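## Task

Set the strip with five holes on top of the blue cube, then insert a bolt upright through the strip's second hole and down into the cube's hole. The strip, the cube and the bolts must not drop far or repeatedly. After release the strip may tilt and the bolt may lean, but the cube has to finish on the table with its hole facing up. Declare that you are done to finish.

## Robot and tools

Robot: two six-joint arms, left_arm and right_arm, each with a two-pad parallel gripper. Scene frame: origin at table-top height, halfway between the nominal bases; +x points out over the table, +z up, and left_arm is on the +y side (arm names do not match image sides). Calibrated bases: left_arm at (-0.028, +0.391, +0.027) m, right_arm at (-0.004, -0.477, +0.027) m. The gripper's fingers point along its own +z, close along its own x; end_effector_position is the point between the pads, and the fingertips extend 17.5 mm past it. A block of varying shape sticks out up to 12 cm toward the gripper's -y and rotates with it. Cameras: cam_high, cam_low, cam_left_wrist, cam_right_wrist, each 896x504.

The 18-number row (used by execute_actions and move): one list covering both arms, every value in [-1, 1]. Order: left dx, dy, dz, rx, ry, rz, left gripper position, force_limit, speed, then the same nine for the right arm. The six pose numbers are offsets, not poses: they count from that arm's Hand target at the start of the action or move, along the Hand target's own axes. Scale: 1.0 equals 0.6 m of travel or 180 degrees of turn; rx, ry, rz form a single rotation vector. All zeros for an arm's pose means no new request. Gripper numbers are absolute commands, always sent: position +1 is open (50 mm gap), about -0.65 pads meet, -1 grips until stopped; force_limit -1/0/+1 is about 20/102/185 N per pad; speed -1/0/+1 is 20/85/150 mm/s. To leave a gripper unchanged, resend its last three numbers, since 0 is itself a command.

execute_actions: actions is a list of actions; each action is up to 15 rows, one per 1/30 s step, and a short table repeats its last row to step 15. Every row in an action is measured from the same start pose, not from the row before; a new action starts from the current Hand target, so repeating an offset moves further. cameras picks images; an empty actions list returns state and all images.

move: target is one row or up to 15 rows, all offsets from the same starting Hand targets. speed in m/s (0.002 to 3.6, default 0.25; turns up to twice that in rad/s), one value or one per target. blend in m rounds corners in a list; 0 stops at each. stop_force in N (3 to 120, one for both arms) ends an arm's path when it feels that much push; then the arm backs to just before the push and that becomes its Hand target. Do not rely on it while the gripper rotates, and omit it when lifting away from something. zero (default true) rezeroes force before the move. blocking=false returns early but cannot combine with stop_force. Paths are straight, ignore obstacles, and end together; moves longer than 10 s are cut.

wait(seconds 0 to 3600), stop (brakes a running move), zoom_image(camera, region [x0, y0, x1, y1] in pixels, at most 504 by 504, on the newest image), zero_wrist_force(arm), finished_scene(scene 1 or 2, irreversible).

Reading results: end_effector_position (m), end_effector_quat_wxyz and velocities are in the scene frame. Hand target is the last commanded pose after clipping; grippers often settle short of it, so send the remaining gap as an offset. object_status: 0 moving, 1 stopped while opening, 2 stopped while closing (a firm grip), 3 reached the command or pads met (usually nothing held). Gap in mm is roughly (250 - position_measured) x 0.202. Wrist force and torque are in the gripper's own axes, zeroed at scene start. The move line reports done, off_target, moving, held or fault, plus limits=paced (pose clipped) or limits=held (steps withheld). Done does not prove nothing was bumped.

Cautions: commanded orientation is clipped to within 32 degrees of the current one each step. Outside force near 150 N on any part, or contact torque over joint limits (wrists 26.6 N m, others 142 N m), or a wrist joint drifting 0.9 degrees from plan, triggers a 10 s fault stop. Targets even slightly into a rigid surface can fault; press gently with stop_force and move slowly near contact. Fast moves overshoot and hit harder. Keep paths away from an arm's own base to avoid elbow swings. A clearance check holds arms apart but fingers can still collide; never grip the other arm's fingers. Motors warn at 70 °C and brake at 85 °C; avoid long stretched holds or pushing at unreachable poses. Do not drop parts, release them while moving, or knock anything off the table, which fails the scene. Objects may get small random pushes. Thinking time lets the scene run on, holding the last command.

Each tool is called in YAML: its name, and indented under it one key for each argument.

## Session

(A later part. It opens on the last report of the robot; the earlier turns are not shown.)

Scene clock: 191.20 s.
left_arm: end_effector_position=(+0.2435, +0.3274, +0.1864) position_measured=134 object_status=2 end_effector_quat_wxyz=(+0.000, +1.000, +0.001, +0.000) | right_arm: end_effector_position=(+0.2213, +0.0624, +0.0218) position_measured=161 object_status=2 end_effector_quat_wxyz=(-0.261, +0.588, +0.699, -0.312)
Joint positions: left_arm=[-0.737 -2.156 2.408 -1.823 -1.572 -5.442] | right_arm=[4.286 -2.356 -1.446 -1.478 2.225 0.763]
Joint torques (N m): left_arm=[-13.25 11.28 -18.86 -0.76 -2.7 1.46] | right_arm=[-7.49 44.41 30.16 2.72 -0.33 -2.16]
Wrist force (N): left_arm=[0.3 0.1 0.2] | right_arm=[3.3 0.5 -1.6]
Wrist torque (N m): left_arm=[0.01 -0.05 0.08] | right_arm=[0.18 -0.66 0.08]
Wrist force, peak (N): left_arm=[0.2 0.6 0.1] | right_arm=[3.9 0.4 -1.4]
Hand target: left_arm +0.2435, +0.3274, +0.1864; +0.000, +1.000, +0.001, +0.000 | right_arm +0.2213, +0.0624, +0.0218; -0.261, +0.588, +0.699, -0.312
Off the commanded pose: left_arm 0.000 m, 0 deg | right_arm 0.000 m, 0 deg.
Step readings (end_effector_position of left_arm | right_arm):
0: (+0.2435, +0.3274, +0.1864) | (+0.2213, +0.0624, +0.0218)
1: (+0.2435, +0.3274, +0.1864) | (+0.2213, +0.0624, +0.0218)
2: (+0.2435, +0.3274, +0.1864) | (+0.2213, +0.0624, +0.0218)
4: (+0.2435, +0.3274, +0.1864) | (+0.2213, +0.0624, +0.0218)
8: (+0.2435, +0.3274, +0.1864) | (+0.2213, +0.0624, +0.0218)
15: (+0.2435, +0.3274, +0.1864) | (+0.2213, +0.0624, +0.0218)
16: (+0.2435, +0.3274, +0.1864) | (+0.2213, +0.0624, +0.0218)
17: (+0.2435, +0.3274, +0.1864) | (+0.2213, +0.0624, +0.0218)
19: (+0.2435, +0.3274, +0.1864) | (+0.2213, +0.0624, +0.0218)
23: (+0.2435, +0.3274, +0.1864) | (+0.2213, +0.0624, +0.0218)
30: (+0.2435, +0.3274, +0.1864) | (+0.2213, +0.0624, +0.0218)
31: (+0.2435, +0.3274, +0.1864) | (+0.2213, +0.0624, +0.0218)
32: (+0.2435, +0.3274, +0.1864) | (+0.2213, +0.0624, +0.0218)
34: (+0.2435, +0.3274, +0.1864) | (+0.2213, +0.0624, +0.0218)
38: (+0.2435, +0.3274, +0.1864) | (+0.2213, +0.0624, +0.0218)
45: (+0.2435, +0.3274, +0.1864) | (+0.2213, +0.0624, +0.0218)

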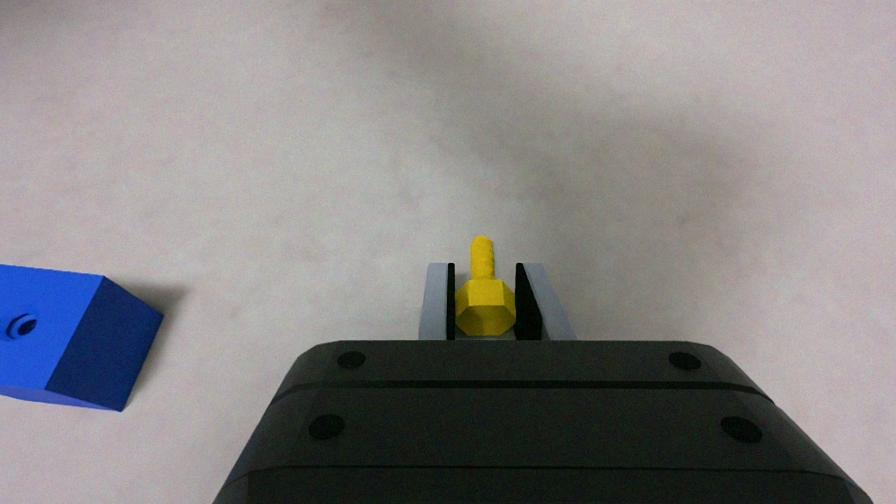

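move:
  target: [0,0,0,0,0,0,-1,-0.8,-0.7,0,-0.1115,-0.1004,0,0,0,-1,-0.9,-0.8]
  speed: 0.15

move:
  target: [0,0,0,0,0,0,-1,-0.8,-0.7,-0.3672,-0.1143,0.0325,-0.3860,-0.0585,-0.3534,-1,-0.9,-0.8]
  speed: 0.4

move:
  target:
    - [0.0012,0.4832,0.1,0,0,0,-1,-0.8,-0.7,0,0,0,0,0,0,-1,-0.9,-0.8]
    - [0.0012,0.4832,0.2217,0,0,0,-1,-0.8,-0.7,0,0,0,0,0,0,-1,-0.9,-0.8]
  speed: [0.4,0.1]

move:
  target: [0,0,0.015,0,0,0,-1,-0.8,-0.7,0,0,0,0,0,0,-1,-0.9,-0.8]
  speed: 0.01
  stop_force: 3
  cameras: ["cam_high","cam_right_wrist","cam_low"]

zoom_image:
  camera: "cam_low"
  region: [480, 240, 560, 300]

Scene clock: 203.57 s.
left_arm: end_effector_position=(+0.2435, +0.3274, +0.1864) position_measured=134 object_status=2 end_effector_quat_wxyz=(+0.000, +1.000, +0.001, +0.000) | right_arm: end_effector_position=(+0.2213, +0.0625, +0.1118) position_measured=161 object_status=2 end_effector_quat_wxyz=(-0.261, +0.588, +0.699, -0.312)
Joint positions: left_arm=[-0.737 -2.156 2.408 -1.823 -1.572 -5.442] | right_arm=[4.286 -2.24 -1.388 -1.652 2.225 0.763]
Joint torques (N m): left_arm=[-12.79 10.73 -18.92 -0.71 -2.62 1.4] | right_arm=[4.58 48.58 14.65 1.2 1.31 -2.17]
Wrist force (N): left_arm=[0.3 0.2 -0.1] | right_arm=[3.4 0.2 -1.4]
Wrist torque (N m): left_arm=[0.03 -0.03 0.09] | right_arm=[0.13 -0.66 0.08]
Wrist force, peak (N): left_arm=[0.2 0.7 -0.2] | right_arm=[3.7 -1.5 -2.9]
Hand target: left_arm +0.2435, +0.3274, +0.1864; +0.000, +1.000, +0.001, +0.000 | right_arm +0.2213, +0.0624, +0.1118; -0.261, +0.588, +0.699, -0.312
Off the commanded pose: left_arm 0.000 m, 0 deg | right_arm 0.000 m, 0 deg.
move: done

Scene clock: 206.17 s.
left_arm: end_effector_position=(+0.2435, +0.3274, +0.1864) position_measured=134 object_status=2 end_effector_quat_wxyz=(+0.000, +1.000, +0.001, +0.000) | right_arm: end_effector_position=(+0.1998, -0.1649, +0.1499) position_measured=161 object_status=2 end_effector_quat_wxyz=(+0.043, +0.168, +0.953, +0.247)
Joint positions: left_arm=[-0.737 -2.156 2.408 -1.823 -1.572 -5.442] | right_arm=[4.588 -1.132 -2.684 -0.399 1.468 0.187]
Joint torques (N m): left_arm=[-13.58 11.1 -18.97 -0.8 -2.61 1.4] | right_arm=[-7.22 7.43 19.62 4.98 1.24 0]
Wrist force (N): left_arm=[0.1 0.3 0.1] | right_arm=[4.8 0.4 -2.7]
Wrist torque (N m): left_arm=[0.04 -0.01 0.08] | right_arm=[0.36 -0.91 -0.07]
Wrist force, peak (N): left_arm=[0.7 -0.1 0.3] | right_arm=[5.0 0.2 -3.3]
Hand target: left_arm +0.2435, +0.3274, +0.1864; +0.000, +1.000, +0.001, +0.000 | right_arm +0.1998, -0.1650, +0.1499; +0.043, +0.168, +0.953, +0.247
Off the commanded pose: left_arm 0.000 m, 0 deg | right_arm 0.000 m, 0 deg.
move: done

Scene clock: 208.57 s.
left_arm: end_effector_position=(+0.2449, +0.0375, +0.0535) position_measured=134 object_status=2 end_effector_quat_wxyz=(+0.000, +1.000, +0.001, +0.000) | right_arm: end_effector_position=(+0.1998, -0.1650, +0.1499) position_measured=161 object_status=2 end_effector_quat_wxyz=(+0.043, +0.168, +0.953, +0.247)
Joint positions: left_arm=[-1.226 -1.408 2.263 -2.426 -1.571 -5.931] | right_arm=[4.588 -1.132 -2.684 -0.398 1.468 0.187]
Joint torques (N m): left_arm=[-7.87 -30.16 -22.67 -1.28 -2.18 0.86] | right_arm=[-7.75 7.9 14.5 5.06 -0.4 -1.8]
Wrist force (N): left_arm=[0.0 0.2 -2.3] | right_arm=[4.9 0.5 -2.5]
Wrist torque (N m): left_arm=[-0.19 -0.03 -0.01] | right_arm=[0.37 -0.95 -0.07]
Wrist force, peak (N): left_arm=[0.2 4.5 1.3] | right_arm=[5.3 0.6 -2.4]
Hand target: left_arm +0.2449, +0.0374, +0.0536; +0.000, +1.000, +0.001, +0.000 | right_arm +0.1998, -0.1650, +0.1499; +0.043, +0.168, +0.953, +0.247
Off the commanded pose: left_arm 0.000 m, 0 deg | right_arm 0.000 m, 0 deg.
move: done

Scene clock: 210.67 s.
left_arm: end_effector_position=(+0.2449, +0.0374, +0.0446) position_measured=134 object_status=2 end_effector_quat_wxyz=(+0.000, +1.000, +0.001, +0.000) | right_arm: end_effector_position=(+0.1998, -0.1650, +0.1499) position_measured=161 object_status=2 end_effector_quat_wxyz=(+0.043, +0.168, +0.953, +0.247)
Joint positions: left_arm=[-1.226 -1.387 2.271 -2.455 -1.571 -5.931] | right_arm=[4.588 -1.132 -2.684 -0.398 1.468 0.187]
Joint torques (N m): left_arm=[-7.97 -35.16 -22.2 0.42 -2.1 0.78] | right_arm=[-6.91 7.94 14.07 4.96 -0.44 -1.7]
Wrist force (N): left_arm=[0.5 -1.0 -4.1] | right_arm=[4.9 0.4 -2.7]
Wrist torque (N m): left_arm=[-0.38 -0.08 -0.02] | right_arm=[0.35 -0.94 -0.07]
Wrist force, peak (N): left_arm=[0.4 -2.2 -5.2] | right_arm=[5.1 0.7 -3.0]
Hand target: left_arm +0.2449, +0.0374, +0.0446; +0.000, +1.000, +0.001, +0.000 | right_arm +0.1998, -0.1650, +0.1499; +0.043, +0.168, +0.953, +0.247
Off the commanded pose: left_arm 0.000 m, 0 deg | right_arm 0.000 m, 0 deg.
move: done
Images, in order (width x height): cam_high 896x504, cam_low 896x504, cam_right_wrist 896x504.

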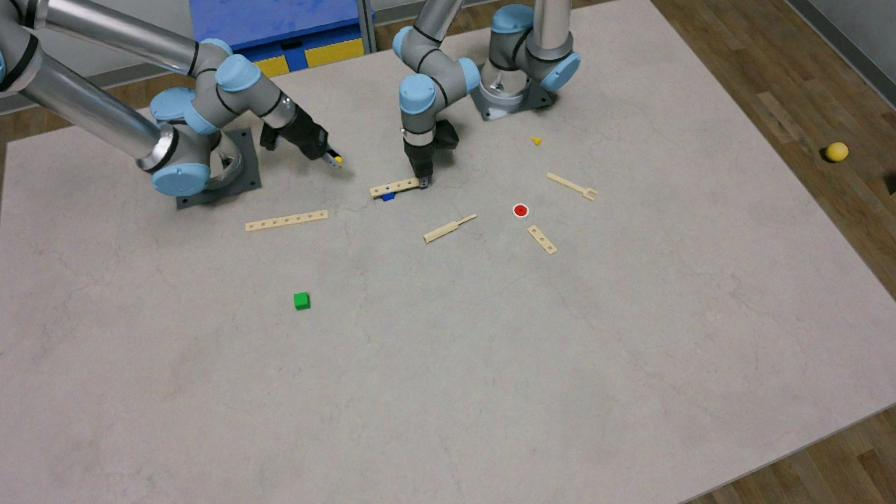

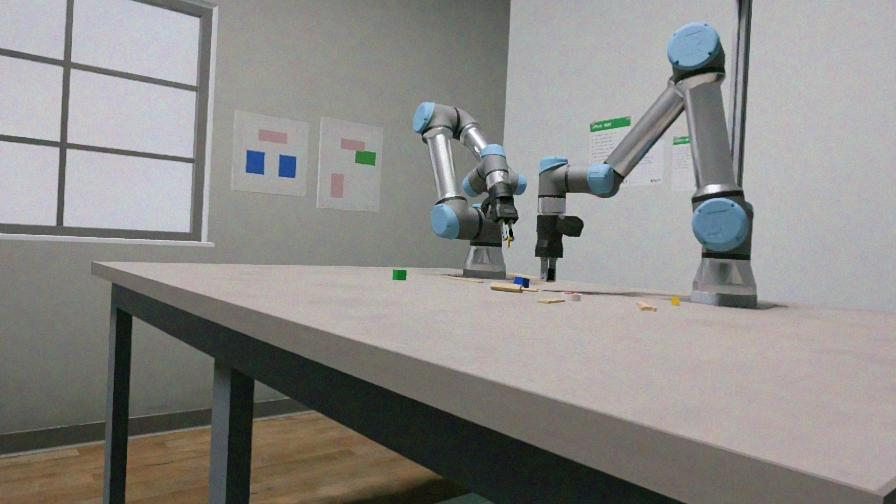

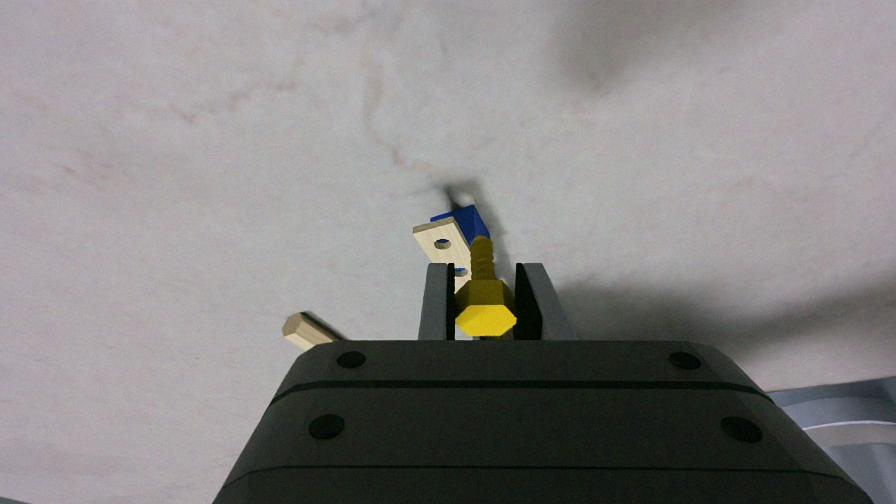

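Scaled by 6.300 from the camera's image (finer frame: 1280x720).

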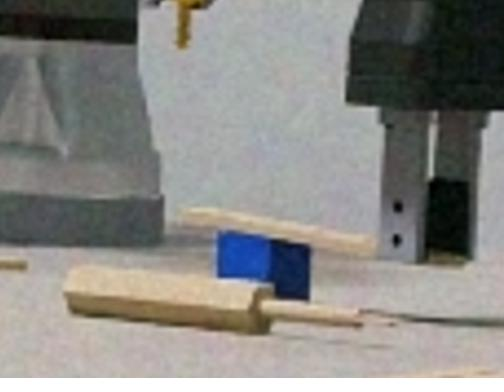

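move:
  target: [0,0,0,0,0,0,-1,-0.8,-0.7,-0.002,0.1117,0.1763,0,0,0,-1,-0.9,-0.8]
  speed: 0.2
  cameras: ["cam_right_wrist","cam_low"]

zoom_image:
  camera: "cam_low"
  region: [490, 240, 550, 300]

zoom_image:
  camera: "cam_right_wrist"
  region: [420, 160, 560, 300]

Scene clock: 216.73 s.
left_arm: end_effector_position=(+0.2449, +0.0374, +0.0446) position_measured=134 object_status=2 end_effector_quat_wxyz=(+0.000, +1.000, +0.001, +0.000) | right_arm: end_effector_position=(+0.2385, -0.0621, +0.0901) position_measured=161 object_status=2 end_effector_quat_wxyz=(+0.043, +0.168, +0.953, +0.247)
Joint positions: left_arm=[-1.226 -1.387 2.271 -2.455 -1.571 -5.931] | right_arm=[4.513 -1.695 -2.508 -0.006 1.504 0.121]
Joint torques (N m): left_arm=[-10.26 -34.61 -22.45 -1.81 -2.05 -0.87] | right_arm=[7.71 11.61 16.93 4.66 -1.17 2.15]
Wrist force (N): left_arm=[0.1 -0.7 -4.5] | right_arm=[4.4 0.3 -2.6]
Wrist torque (N m): left_arm=[-0.32 -0.03 -0.03] | right_arm=[0.35 -0.88 0.04]
Wrist force, peak (N): left_arm=[0.4 -0.9 -4.9] | right_arm=[4.6 -1.1 -4.7]
Hand target: left_arm +0.2449, +0.0374, +0.0446; +0.000, +1.000, +0.001, +0.000 | right_arm +0.2385, -0.0620, +0.0901; +0.043, +0.168, +0.953, +0.247
Off the commanded pose: left_arm 0.000 m, 0 deg | right_arm 0.000 m, 0 deg.
move: done
Images, in order (width x height): cam_low 896x504, cam_right_wrist 896x504.

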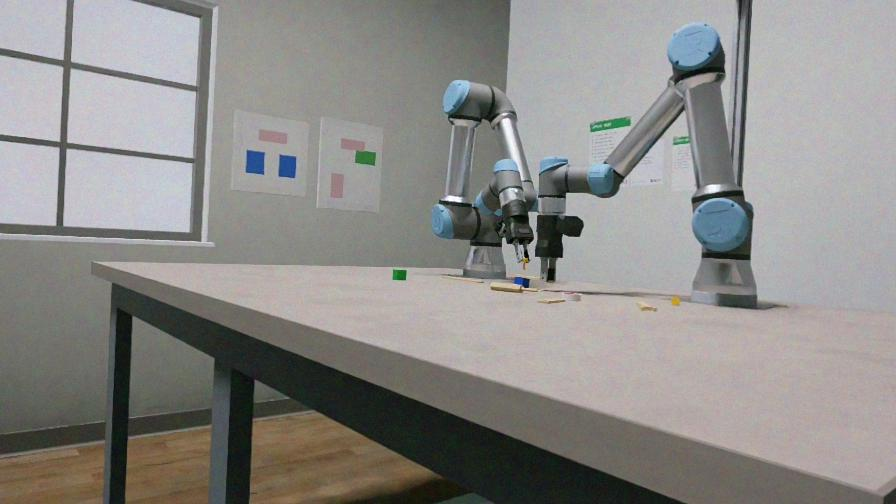

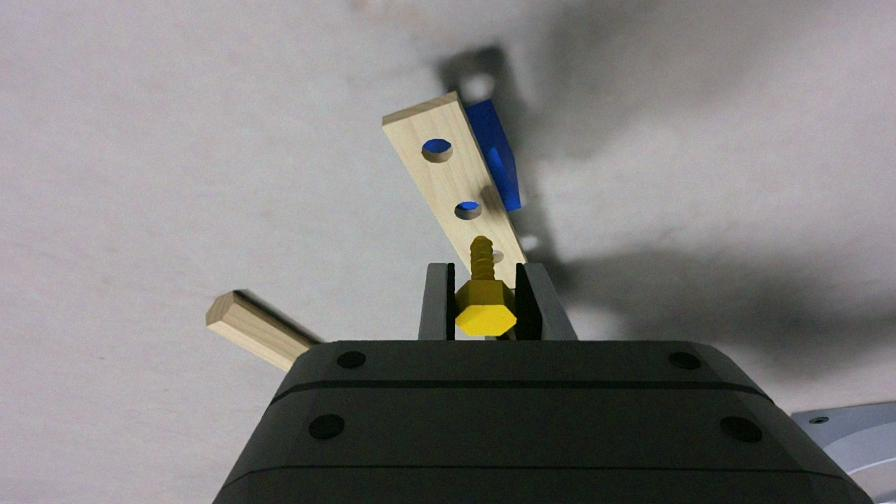

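Scaled by 8.400 from the camera's image (finer frame: 1280x720).

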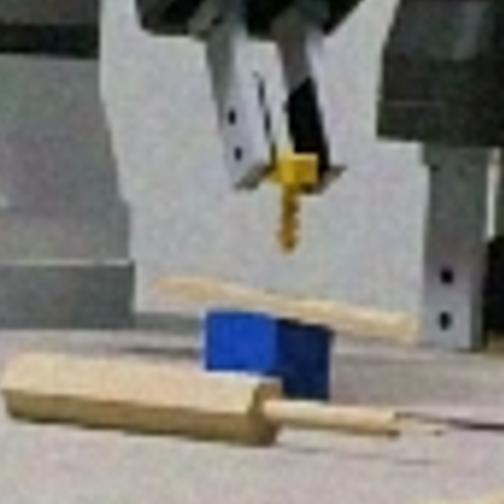

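Scaled by 3.600 from the camera's image (finer frame: 1280x720).

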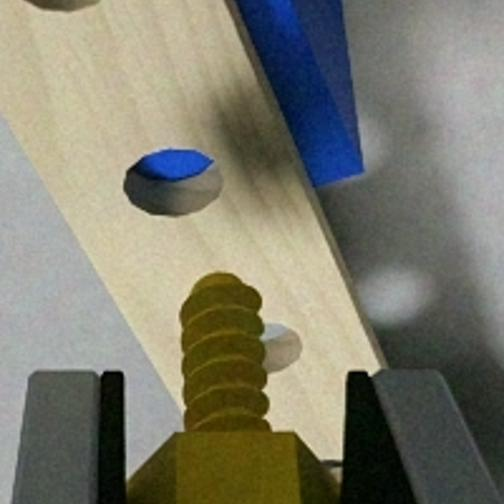

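move:
  target: [0,0,0,0,0,0,-1,-0.8,-0.7,-0.006,-0.0065,0.0117,0,0,0,-1,-0.9,-0.8]
  speed: 0.03
  stop_force: 6
  cameras: ["cam_low","cam_right_wrist"]

zoom_image:
  camera: "cam_right_wrist"
  region: [420, 170, 560, 310]

zoom_image:
  camera: "cam_low"
  region: [490, 240, 550, 300]

Scene clock: 235.40 s.
left_arm: end_effector_position=(+0.2449, +0.0374, +0.0446) position_measured=134 object_status=2 end_effector_quat_wxyz=(+0.000, +1.000, +0.001, +0.000) | right_arm: end_effector_position=(+0.2419, -0.0632, +0.0820) position_measured=161 object_status=2 end_effector_quat_wxyz=(+0.043, +0.168, +0.953, +0.247)
Joint positions: left_arm=[-1.226 -1.387 2.271 -2.455 -1.571 -5.931] | right_arm=[4.503 -1.725 -2.511 0.028 1.509 0.112]
Joint torques (N m): left_arm=[-10.35 -34.97 -22.89 -3.8 -2.07 -1.2] | right_arm=[8.23 26.3 20.75 2.52 -0.79 1.71]
Wrist force (N): left_arm=[0.2 -0.8 -4.5] | right_arm=[4.6 0.9 -2.6]
Wrist torque (N m): left_arm=[-0.36 -0.04 -0.02] | right_arm=[0.43 -0.92 0.04]
Wrist force, peak (N): left_arm=[0.6 -0.8 -4.8] | right_arm=[5.0 0.7 -2.9]
Hand target: left_arm +0.2449, +0.0374, +0.0446; +0.000, +1.000, +0.001, +0.000 | right_arm +0.2419, -0.0632, +0.0820; +0.043, +0.168, +0.953, +0.247
Off the commanded pose: left_arm 0.000 m, 0 deg | right_arm 0.000 m, 0 deg.
move: done

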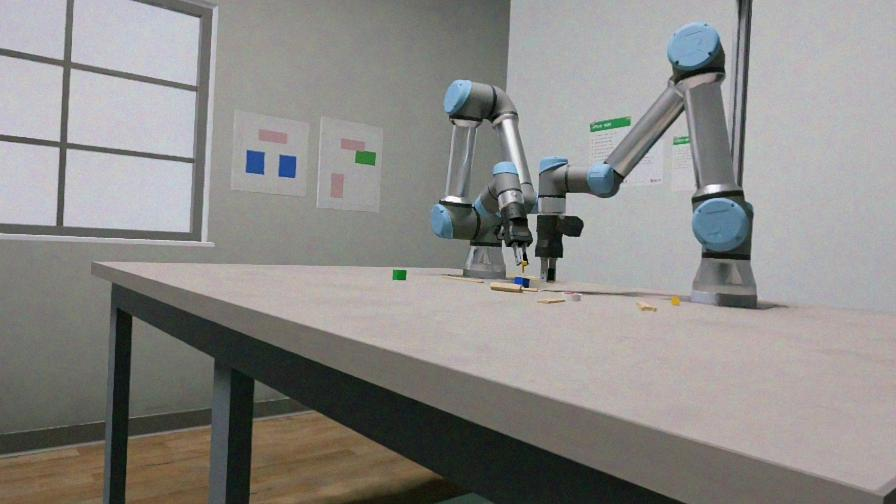

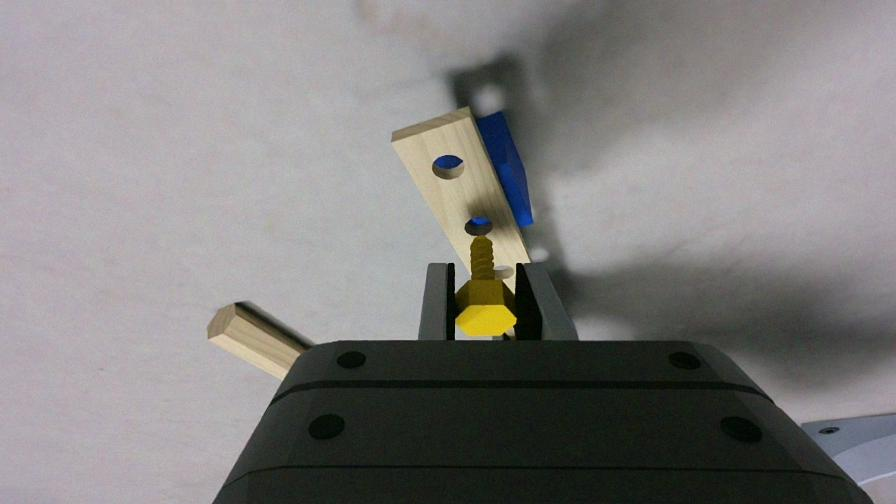

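Scaled by 3.600 from the camera's image (finer frame: 1280x720).

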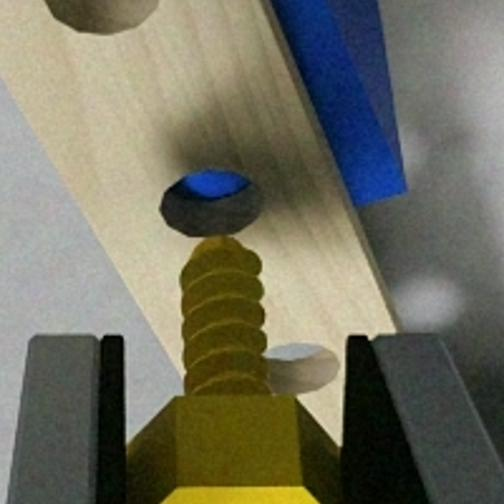

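Scaled by 8.400 from the camera's image (finer frame: 1280x720).

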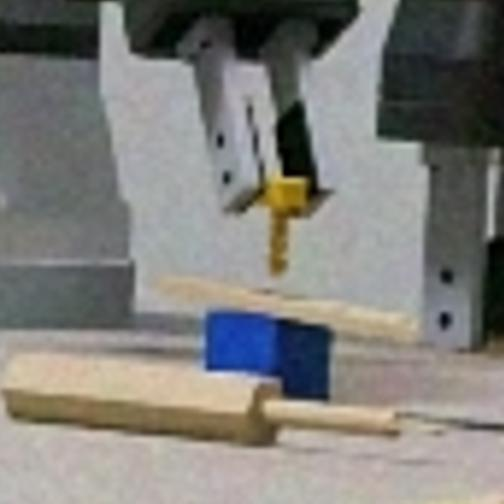

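move:
  target: [0,0,0,0,0,0,-1,-0.8,-0.7,0,0.001,0.012,0,0,0,-1,-0.9,-0.8]
  speed: 0.03
  stop_force: 6
  cameras: ["cam_low","cam_right_wrist"]

zoom_image:
  camera: "cam_right_wrist"
  region: [420, 170, 560, 310]

zoom_image:
  camera: "cam_low"
  region: [490, 240, 550, 300]

Scene clock: 255.23 s.
left_arm: end_effector_position=(+0.2449, +0.0374, +0.0446) position_measured=134 object_status=2 end_effector_quat_wxyz=(+0.000, +1.000, +0.001, +0.000) | right_arm: end_effector_position=(+0.2433, -0.0594, +0.0760) position_measured=161 object_status=2 end_effector_quat_wxyz=(+0.043, +0.168, +0.953, +0.247)
Joint positions: left_arm=[-1.226 -1.387 2.271 -2.455 -1.571 -5.931] | right_arm=[4.501 -1.754 -2.505 0.051 1.51 0.11]
Joint torques (N m): left_arm=[-10.7 -35.03 -21.92 -3.89 -2.09 -1.31] | right_arm=[-3.93 27.05 5.64 2.4 0.89 -0.78]
Wrist force (N): left_arm=[0.1 -0.8 -4.3] | right_arm=[4.8 0.9 -2.6]
Wrist torque (N m): left_arm=[-0.34 -0.03 -0.02] | right_arm=[0.43 -0.94 0.05]
Wrist force, peak (N): left_arm=[0.5 -0.9 -4.8] | right_arm=[4.8 0.5 -2.9]
Hand target: left_arm +0.2449, +0.0374, +0.0446; +0.000, +1.000, +0.001, +0.000 | right_arm +0.2433, -0.0594, +0.0760; +0.043, +0.168, +0.953, +0.247
Off the commanded pose: left_arm 0.000 m, 0 deg | right_arm 0.000 m, 0 deg.
move: done

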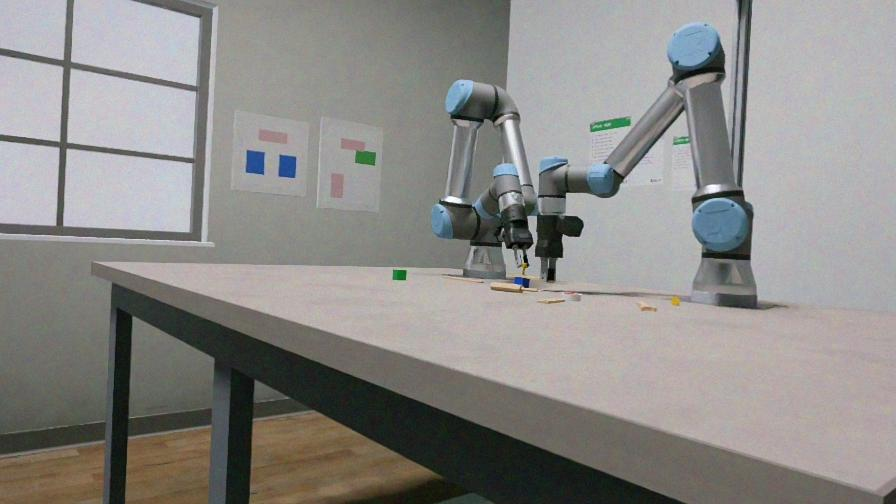

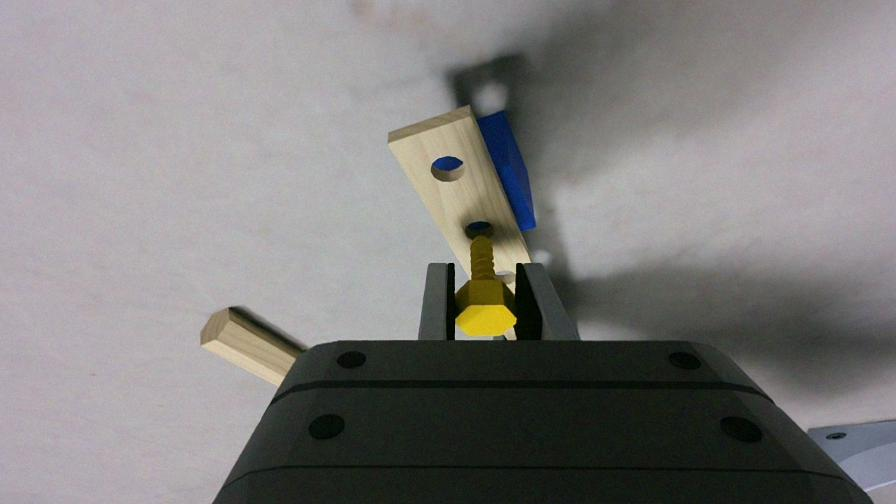

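Scaled by 3.600 from the camera's image (finer frame: 1280x720).

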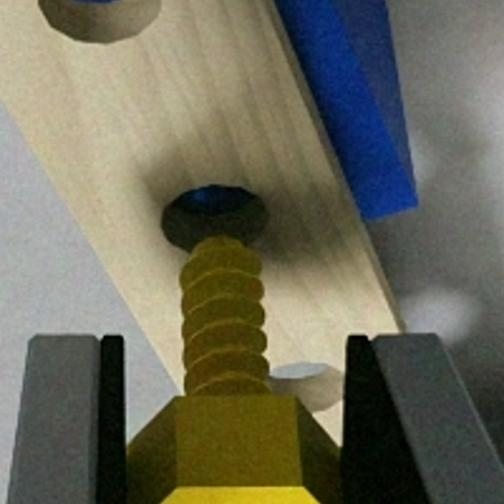

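Scaled by 8.400 from the camera's image (finer frame: 1280x720).

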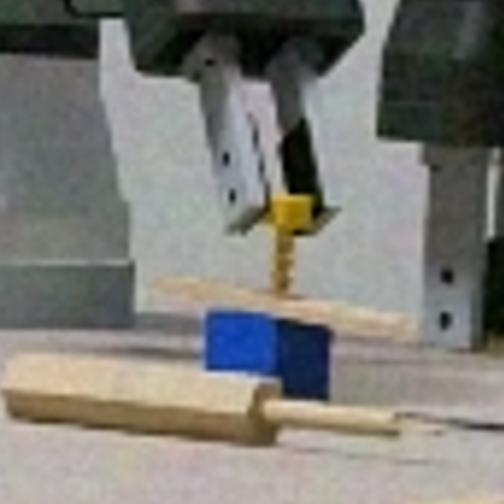

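move:
  target: [0,0,0,0,0,0,-1,-0.8,-0.7,-0.0006,-0.0024,0.0080,0,0,0,-1,-0.9,-0.8]
  speed: 0.015
  stop_force: 5
  cameras: ["cam_low","cam_right_wrist"]

zoom_image:
  camera: "cam_right_wrist"
  region: [420, 170, 560, 310]

zoom_image:
  camera: "cam_low"
  region: [490, 240, 550, 300]

Scene clock: 260.20 s.
left_arm: end_effector_position=(+0.2449, +0.0374, +0.0446) position_measured=134 object_status=2 end_effector_quat_wxyz=(+0.000, +1.000, +0.001, +0.000) | right_arm: end_effector_position=(+0.2435, -0.0591, +0.0744) position_measured=161 object_status=2 end_effector_quat_wxyz=(+0.043, +0.168, +0.953, +0.247)
Joint positions: left_arm=[-1.226 -1.387 2.271 -2.455 -1.571 -5.931] | right_arm=[4.501 -1.761 -2.505 0.058 1.51 0.11]
Joint torques (N m): left_arm=[-10.76 -33.97 -21.63 -4 -2.04 -1.19] | right_arm=[7.63 13.6 5.58 3.97 -1.14 2.08]
Wrist force (N): left_arm=[0.5 -0.8 -4.9] | right_arm=[5.4 3.2 -6.8]
Wrist torque (N m): left_arm=[-0.36 -0.14 -0.02] | right_arm=[0.38 -0.92 0.05]
Wrist force, peak (N): left_arm=[0.7 -1.7 -5.5] | right_arm=[5.3 8.1 -16.4]
Hand target: left_arm +0.2449, +0.0374, +0.0446; +0.000, +1.000, +0.001, +0.000 | right_arm +0.2435, -0.0591, +0.0744; +0.043, +0.168, +0.953, +0.247 (not the last commanded pose)
Off the commanded pose: left_arm 0.000 m, 0 deg | right_arm 0.003 m, 0 deg.
move: contact (right_arm)

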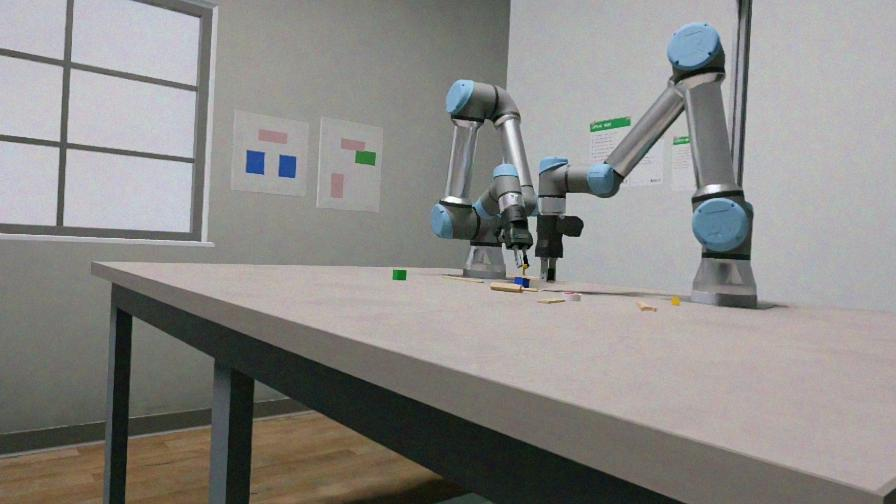

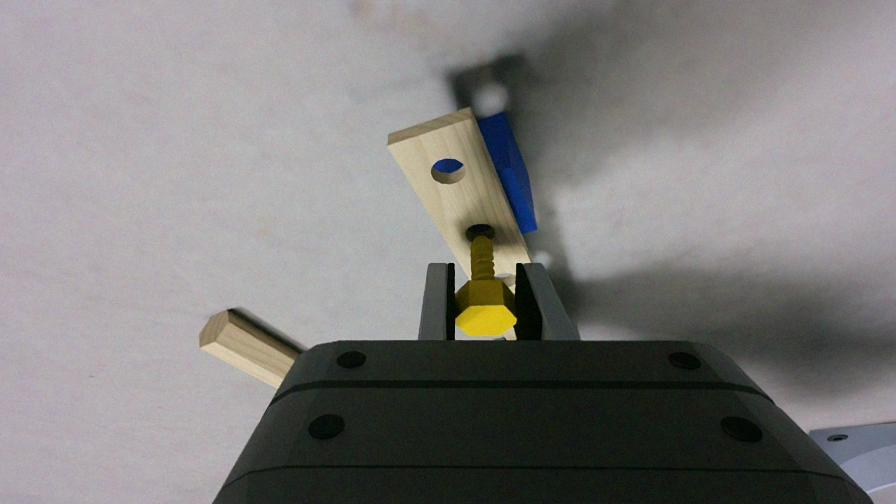

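Scaled by 3.600 from the camera's image (finer frame: 1280x720).

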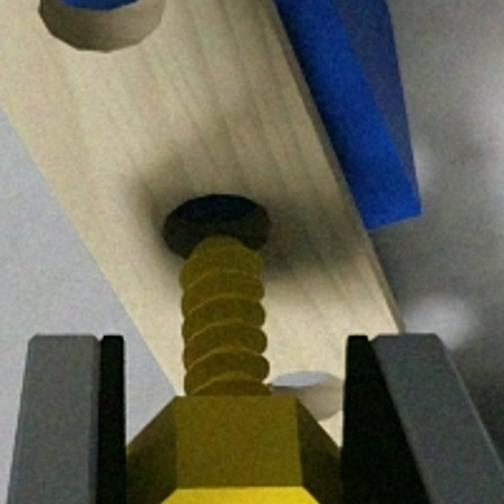

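Scaled by 8.400 from the camera's image (finer frame: 1280x720).

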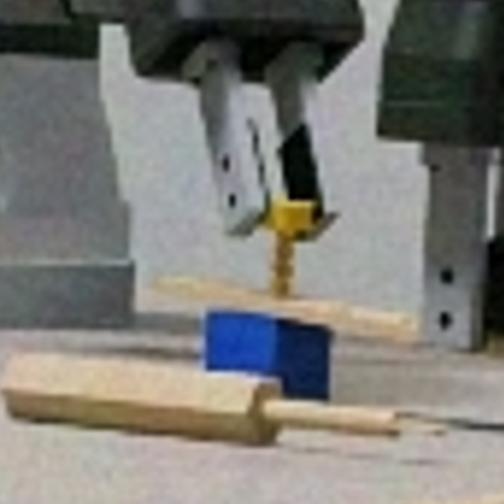

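move:
  target:
    - [0,0,0,0,0,0,-1,-0.8,-0.7,-0.001,-0.0023,-0.0034,0,0,0,-1,-0.9,-0.8]
    - [0,0,0,0,0,0,-1,-0.8,-0.7,-0.001,-0.0086,0.008,0,0,0,-1,-0.9,-0.8]
  speed: 0.015
  stop_force: 6
  cameras: ["cam_low","cam_right_wrist"]

zoom_image:
  camera: "cam_right_wrist"
  region: [420, 170, 560, 310]

zoom_image:
  camera: "cam_low"
  region: [490, 240, 550, 300]

Scene clock: 265.47 s.
left_arm: end_effector_position=(+0.2449, +0.0374, +0.0446) position_measured=134 object_status=2 end_effector_quat_wxyz=(+0.000, +1.000, +0.001, +0.000) | right_arm: end_effector_position=(+0.2433, -0.0613, +0.0689) position_measured=161 object_status=2 end_effector_quat_wxyz=(+0.043, +0.168, +0.953, +0.247)
Joint positions: left_arm=[-1.226 -1.387 2.271 -2.455 -1.571 -5.931] | right_arm=[4.5 -1.777 -2.514 0.083 1.511 0.109]
Joint torques (N m): left_arm=[-10.23 -29.46 -21.85 -3.88 -2.02 -1.1] | right_arm=[-4.02 13.66 23.63 4.78 1.07 -2.19]
Wrist force (N): left_arm=[0.3 -0.1 -4.6] | right_arm=[4.7 1.0 -3.8]
Wrist torque (N m): left_arm=[-0.30 -0.05 -0.02] | right_arm=[0.35 -0.93 0.06]
Wrist force, peak (N): left_arm=[0.8 -1.2 -5.1] | right_arm=[4.0 9.1 -19.8]
Hand target: left_arm +0.2449, +0.0374, +0.0446; +0.000, +1.000, +0.001, +0.000 | right_arm +0.2433, -0.0613, +0.0689; +0.043, +0.168, +0.953, +0.247 (not the last commanded pose)
Off the commanded pose: left_arm 0.000 m, 0 deg | right_arm 0.001 m, 0 deg.
move: contact (right_arm); path passed 1 of 2 targets

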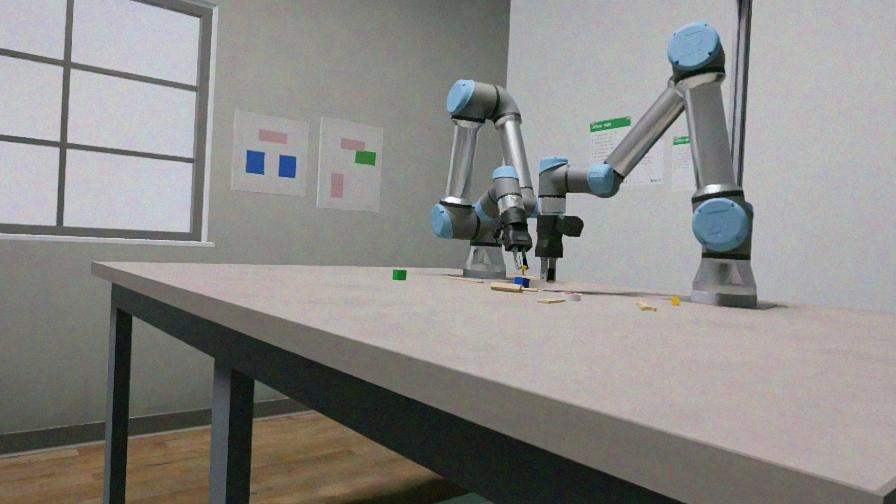

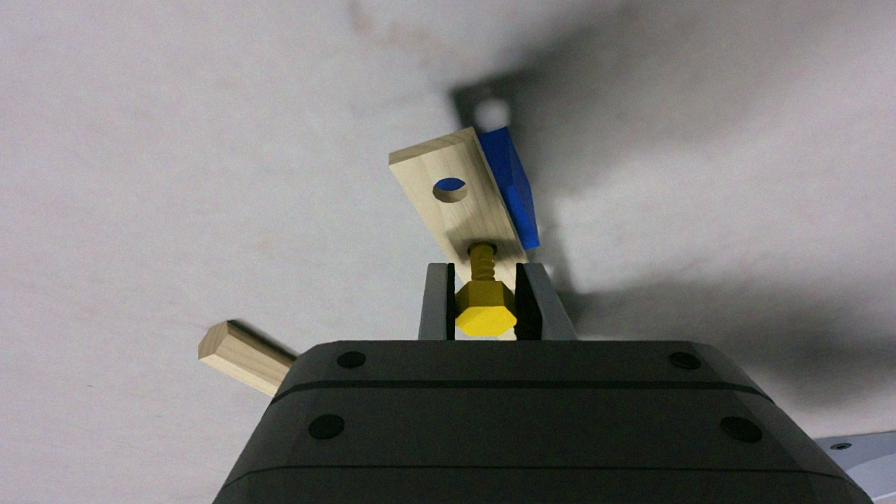

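Scaled by 3.600 from the camera's image (finer frame: 1280x720).

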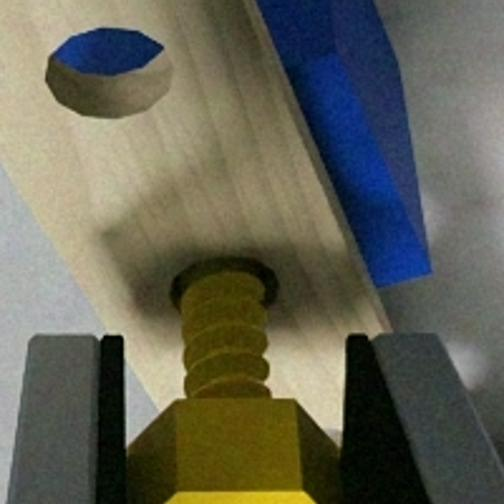

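Scaled by 8.400 from the camera's image (finer frame: 1280x720).

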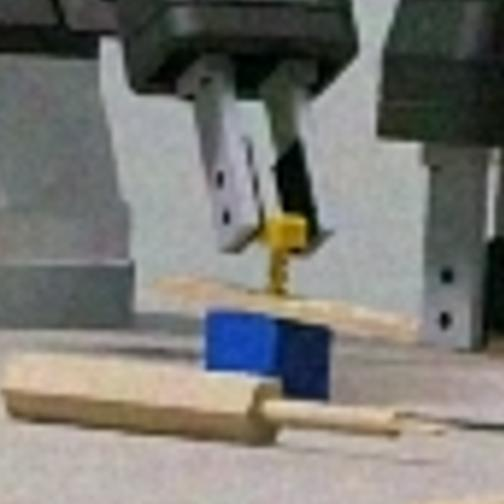

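move:
  target:
    - [0,0,0,0,0,0,-1,-0.8,-0.7,-0.0009,-0.0012,-0.0026,0,0,0,-1,-0.9,-0.8]
    - [0,0,0,0,0,0,-1,-0.8,-0.7,-0.0009,-0.0052,0.0047,0,0,0,-1,-0.9,-0.8]
  speed: 0.015
  stop_force: 6
  cameras: ["cam_low","cam_right_wrist"]

zoom_image:
  camera: "cam_right_wrist"
  region: [420, 170, 560, 310]

Scene clock: 276.80 s.
left_arm: end_effector_position=(+0.2449, +0.0374, +0.0446) position_measured=134 object_status=2 end_effector_quat_wxyz=(+0.000, +1.000, +0.001, +0.000) | right_arm: end_effector_position=(+0.2433, -0.0628, +0.0686) position_measured=161 object_status=2 end_effector_quat_wxyz=(+0.043, +0.168, +0.953, +0.247)
Joint positions: left_arm=[-1.226 -1.387 2.271 -2.455 -1.571 -5.931] | right_arm=[4.499 -1.776 -2.517 0.085 1.511 0.108]
Joint torques (N m): left_arm=[-10.25 -24.82 -21.79 -3.75 -1.96 -0.98] | right_arm=[-5.51 12.16 21.87 4.35 1.42 -1.83]
Wrist force (N): left_arm=[0.4 -0.3 -4.5] | right_arm=[4.3 2.3 -6.0]
Wrist torque (N m): left_arm=[-0.34 -0.06 -0.02] | right_arm=[0.37 -0.87 0.06]
Wrist force, peak (N): left_arm=[0.3 -0.4 -4.8] | right_arm=[4.0 10.5 -19.9]
Hand target: left_arm +0.2449, +0.0374, +0.0446; +0.000, +1.000, +0.001, +0.000 | right_arm +0.2433, -0.0628, +0.0686; +0.043, +0.168, +0.953, +0.247 (not the last commanded pose)
Off the commanded pose: left_arm 0.000 m, 0 deg | right_arm 0.004 m, 0 deg.
move: contact (right_arm); path passed 1 of 2 targets

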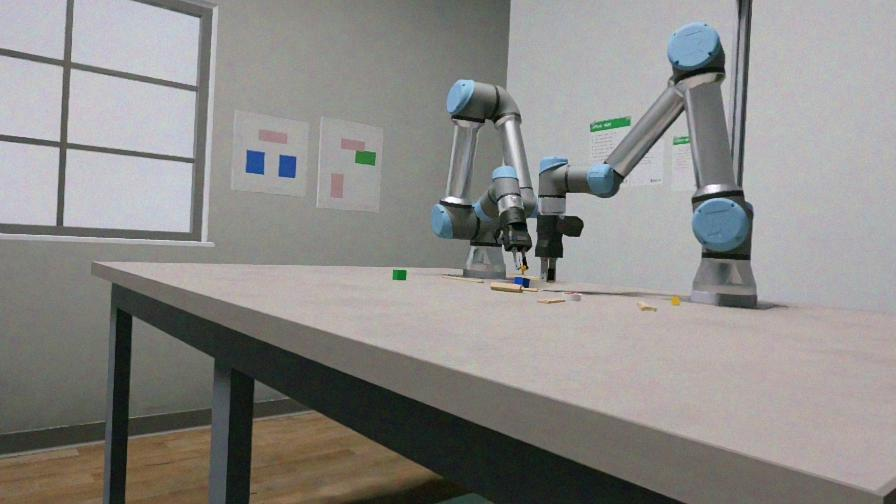

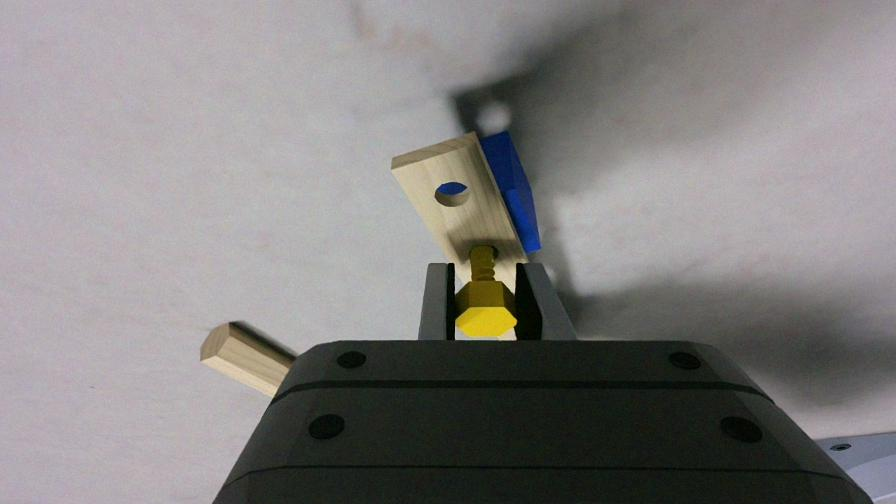

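Scaled by 3.600 from the camera's image (finer frame: 1280x720).

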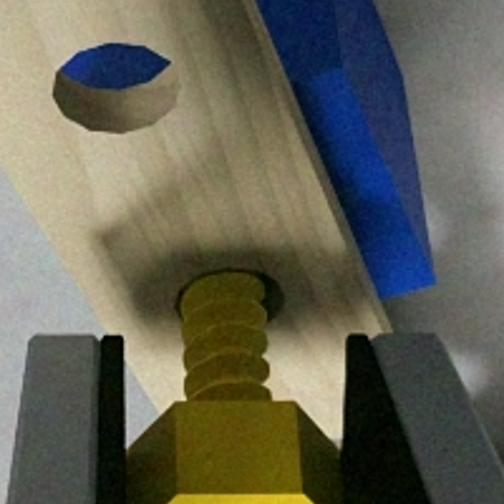

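zoom_image:
  camera: "cam_right_wrist"
  region: [380, 90, 560, 290]

zoom_image:
  camera: "cam_low"
  region: [500, 250, 545, 295]

Scaled by 2.520 from the camera's image (finer frame: 1280x720).

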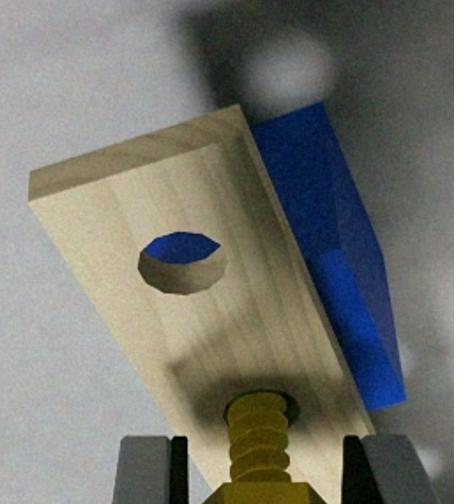

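Scaled by 11.200 from the camera's image (finer frame: 1280x720).

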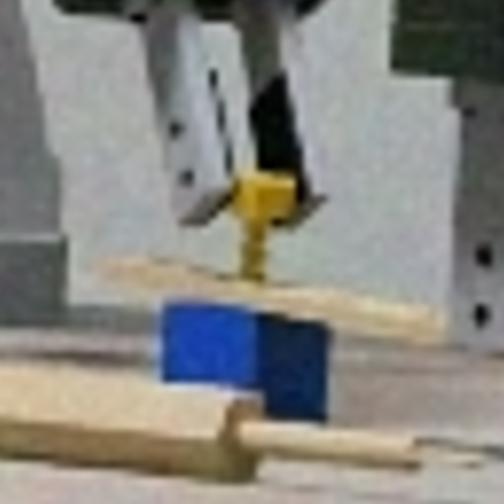

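move:
  target:
    - [0,0,-0.0025,0,0,0,-1,-0.8,-0.7,0,0.0012,-0.0022,0,0,0,-1,-0.9,-0.8]
    - [-0.005,0.0033,-0.0025,0,0,0,-1,-0.8,-0.7,0.0036,-0.003,-0.0045,0,0,0,-1,-0.9,-0.8]
    - [-0.005,0.0033,0,0,0,0,-1,-0.8,-0.7,0.0036,-0.003,-0.0045,0,0,0,-1,-0.9,-0.8]
  speed: 0.02
  stop_force: 12

move:
  target: [0,0,0,0,0,0,-1,-0.8,-0.7,0,-0.0044,0.008,0,0,0,-1,-0.9,-0.8]
  speed: 0.015
  stop_force: 6
  cameras: ["cam_low","cam_right_wrist"]

zoom_image:
  camera: "cam_right_wrist"
  region: [380, 90, 560, 290]

zoom_image:
  camera: "cam_low"
  region: [500, 250, 545, 295]

Scene clock: 302.43 s.
left_arm: end_effector_position=(+0.2419, +0.0354, +0.0446) position_measured=134 object_status=2 end_effector_quat_wxyz=(+0.000, +1.000, +0.001, +0.000) | right_arm: end_effector_position=(+0.2403, -0.0648, +0.0701) position_measured=161 object_status=2 end_effector_quat_wxyz=(+0.043, +0.168, +0.953, +0.247)
Joint positions: left_arm=[-1.234 -1.388 2.272 -2.455 -1.571 -5.939] | right_arm=[4.506 -1.764 -2.525 0.081 1.508 0.115]
Joint torques (N m): left_arm=[15.56 -35.02 -21.64 0.67 -1.13 1.6] | right_arm=[-7.24 13.39 23.59 2.44 0.87 -2.35]
Wrist force (N): left_arm=[0.9 -0.2 -4.7] | right_arm=[4.6 0.5 -2.9]
Wrist torque (N m): left_arm=[-0.36 -0.08 0.02] | right_arm=[0.38 -0.90 -0.07]
Wrist force, peak (N): left_arm=[1.4 -1.4 -4.9] | right_arm=[4.8 2.8 -6.0]
Hand target: left_arm +0.2419, +0.0354, +0.0446; +0.000, +1.000, +0.001, +0.000 | right_arm +0.2403, -0.0648, +0.0701; +0.043, +0.168, +0.953, +0.247
Off the commanded pose: left_arm 0.000 m, 0 deg | right_arm 0.000 m, 0 deg.
move: done

Scene clock: 303.93 s.
left_arm: end_effector_position=(+0.2419, +0.0354, +0.0446) position_measured=134 object_status=2 end_effector_quat_wxyz=(+0.000, +1.000, +0.001, +0.000) | right_arm: end_effector_position=(+0.2403, -0.0648, +0.0664) position_measured=161 object_status=2 end_effector_quat_wxyz=(+0.043, +0.168, +0.953, +0.247)
Joint positions: left_arm=[-1.234 -1.388 2.272 -2.455 -1.571 -5.939] | right_arm=[4.506 -1.778 -2.527 0.098 1.508 0.115]
Joint torques (N m): left_arm=[14.89 -32.4 -17.03 0.52 -0.02 1.52] | right_arm=[-0.81 14.69 21.74 4.27 0.9 -2.25]
Wrist force (N): left_arm=[0.5 0.4 -4.5] | right_arm=[2.9 2.5 -6.5]
Wrist torque (N m): left_arm=[-0.35 -0.04 0.04] | right_arm=[0.38 -0.94 -0.07]
Wrist force, peak (N): left_arm=[1.2 1.5 -4.9] | right_arm=[1.3 8.7 -15.4]
Hand target: left_arm +0.2419, +0.0354, +0.0446; +0.000, +1.000, +0.001, +0.000 | right_arm +0.2403, -0.0647, +0.0664; +0.043, +0.168, +0.953, +0.247 (not the last commanded pose)
Off the commanded pose: left_arm 0.000 m, 0 deg | right_arm 0.002 m, 0 deg.
move: contact (right_arm)

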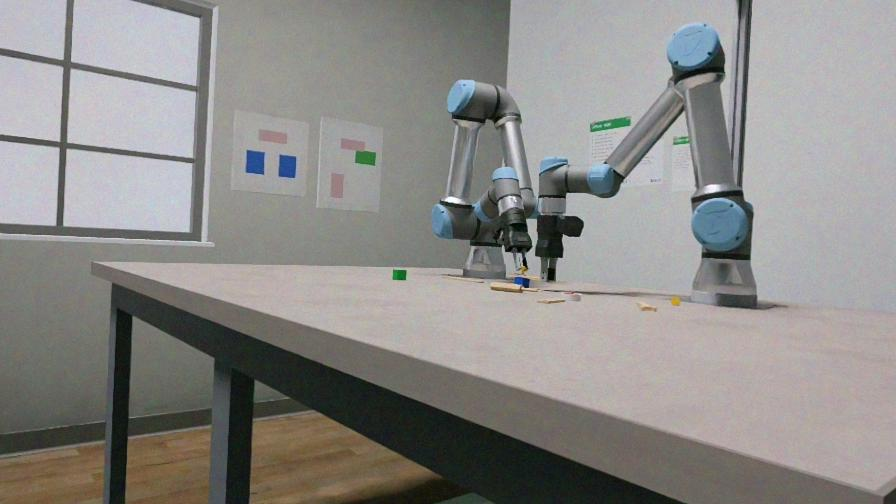

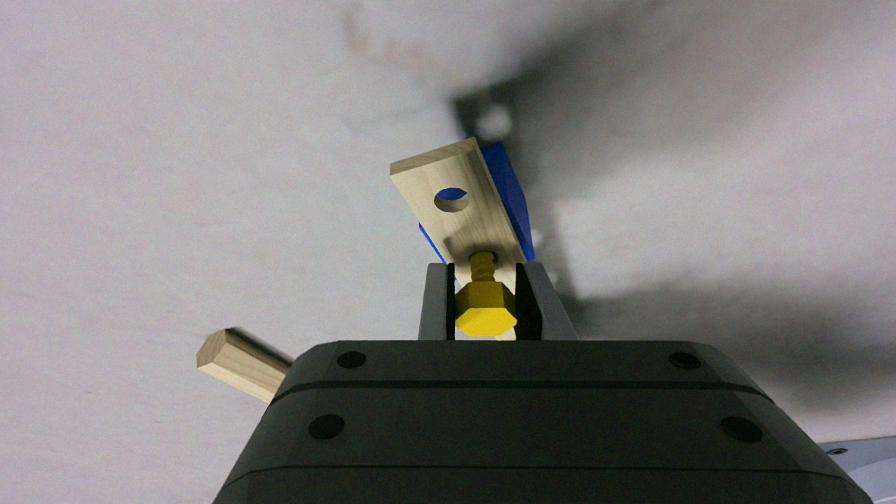

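Scaled by 2.520 from the camera's image (finer frame: 1280x720).

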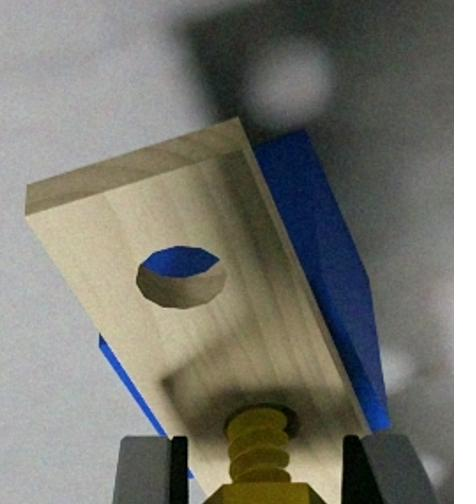

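Scaled by 11.200 from the camera's image (finer frame: 1280x720).

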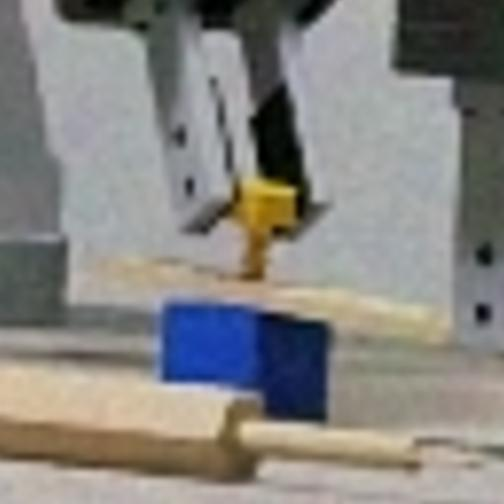

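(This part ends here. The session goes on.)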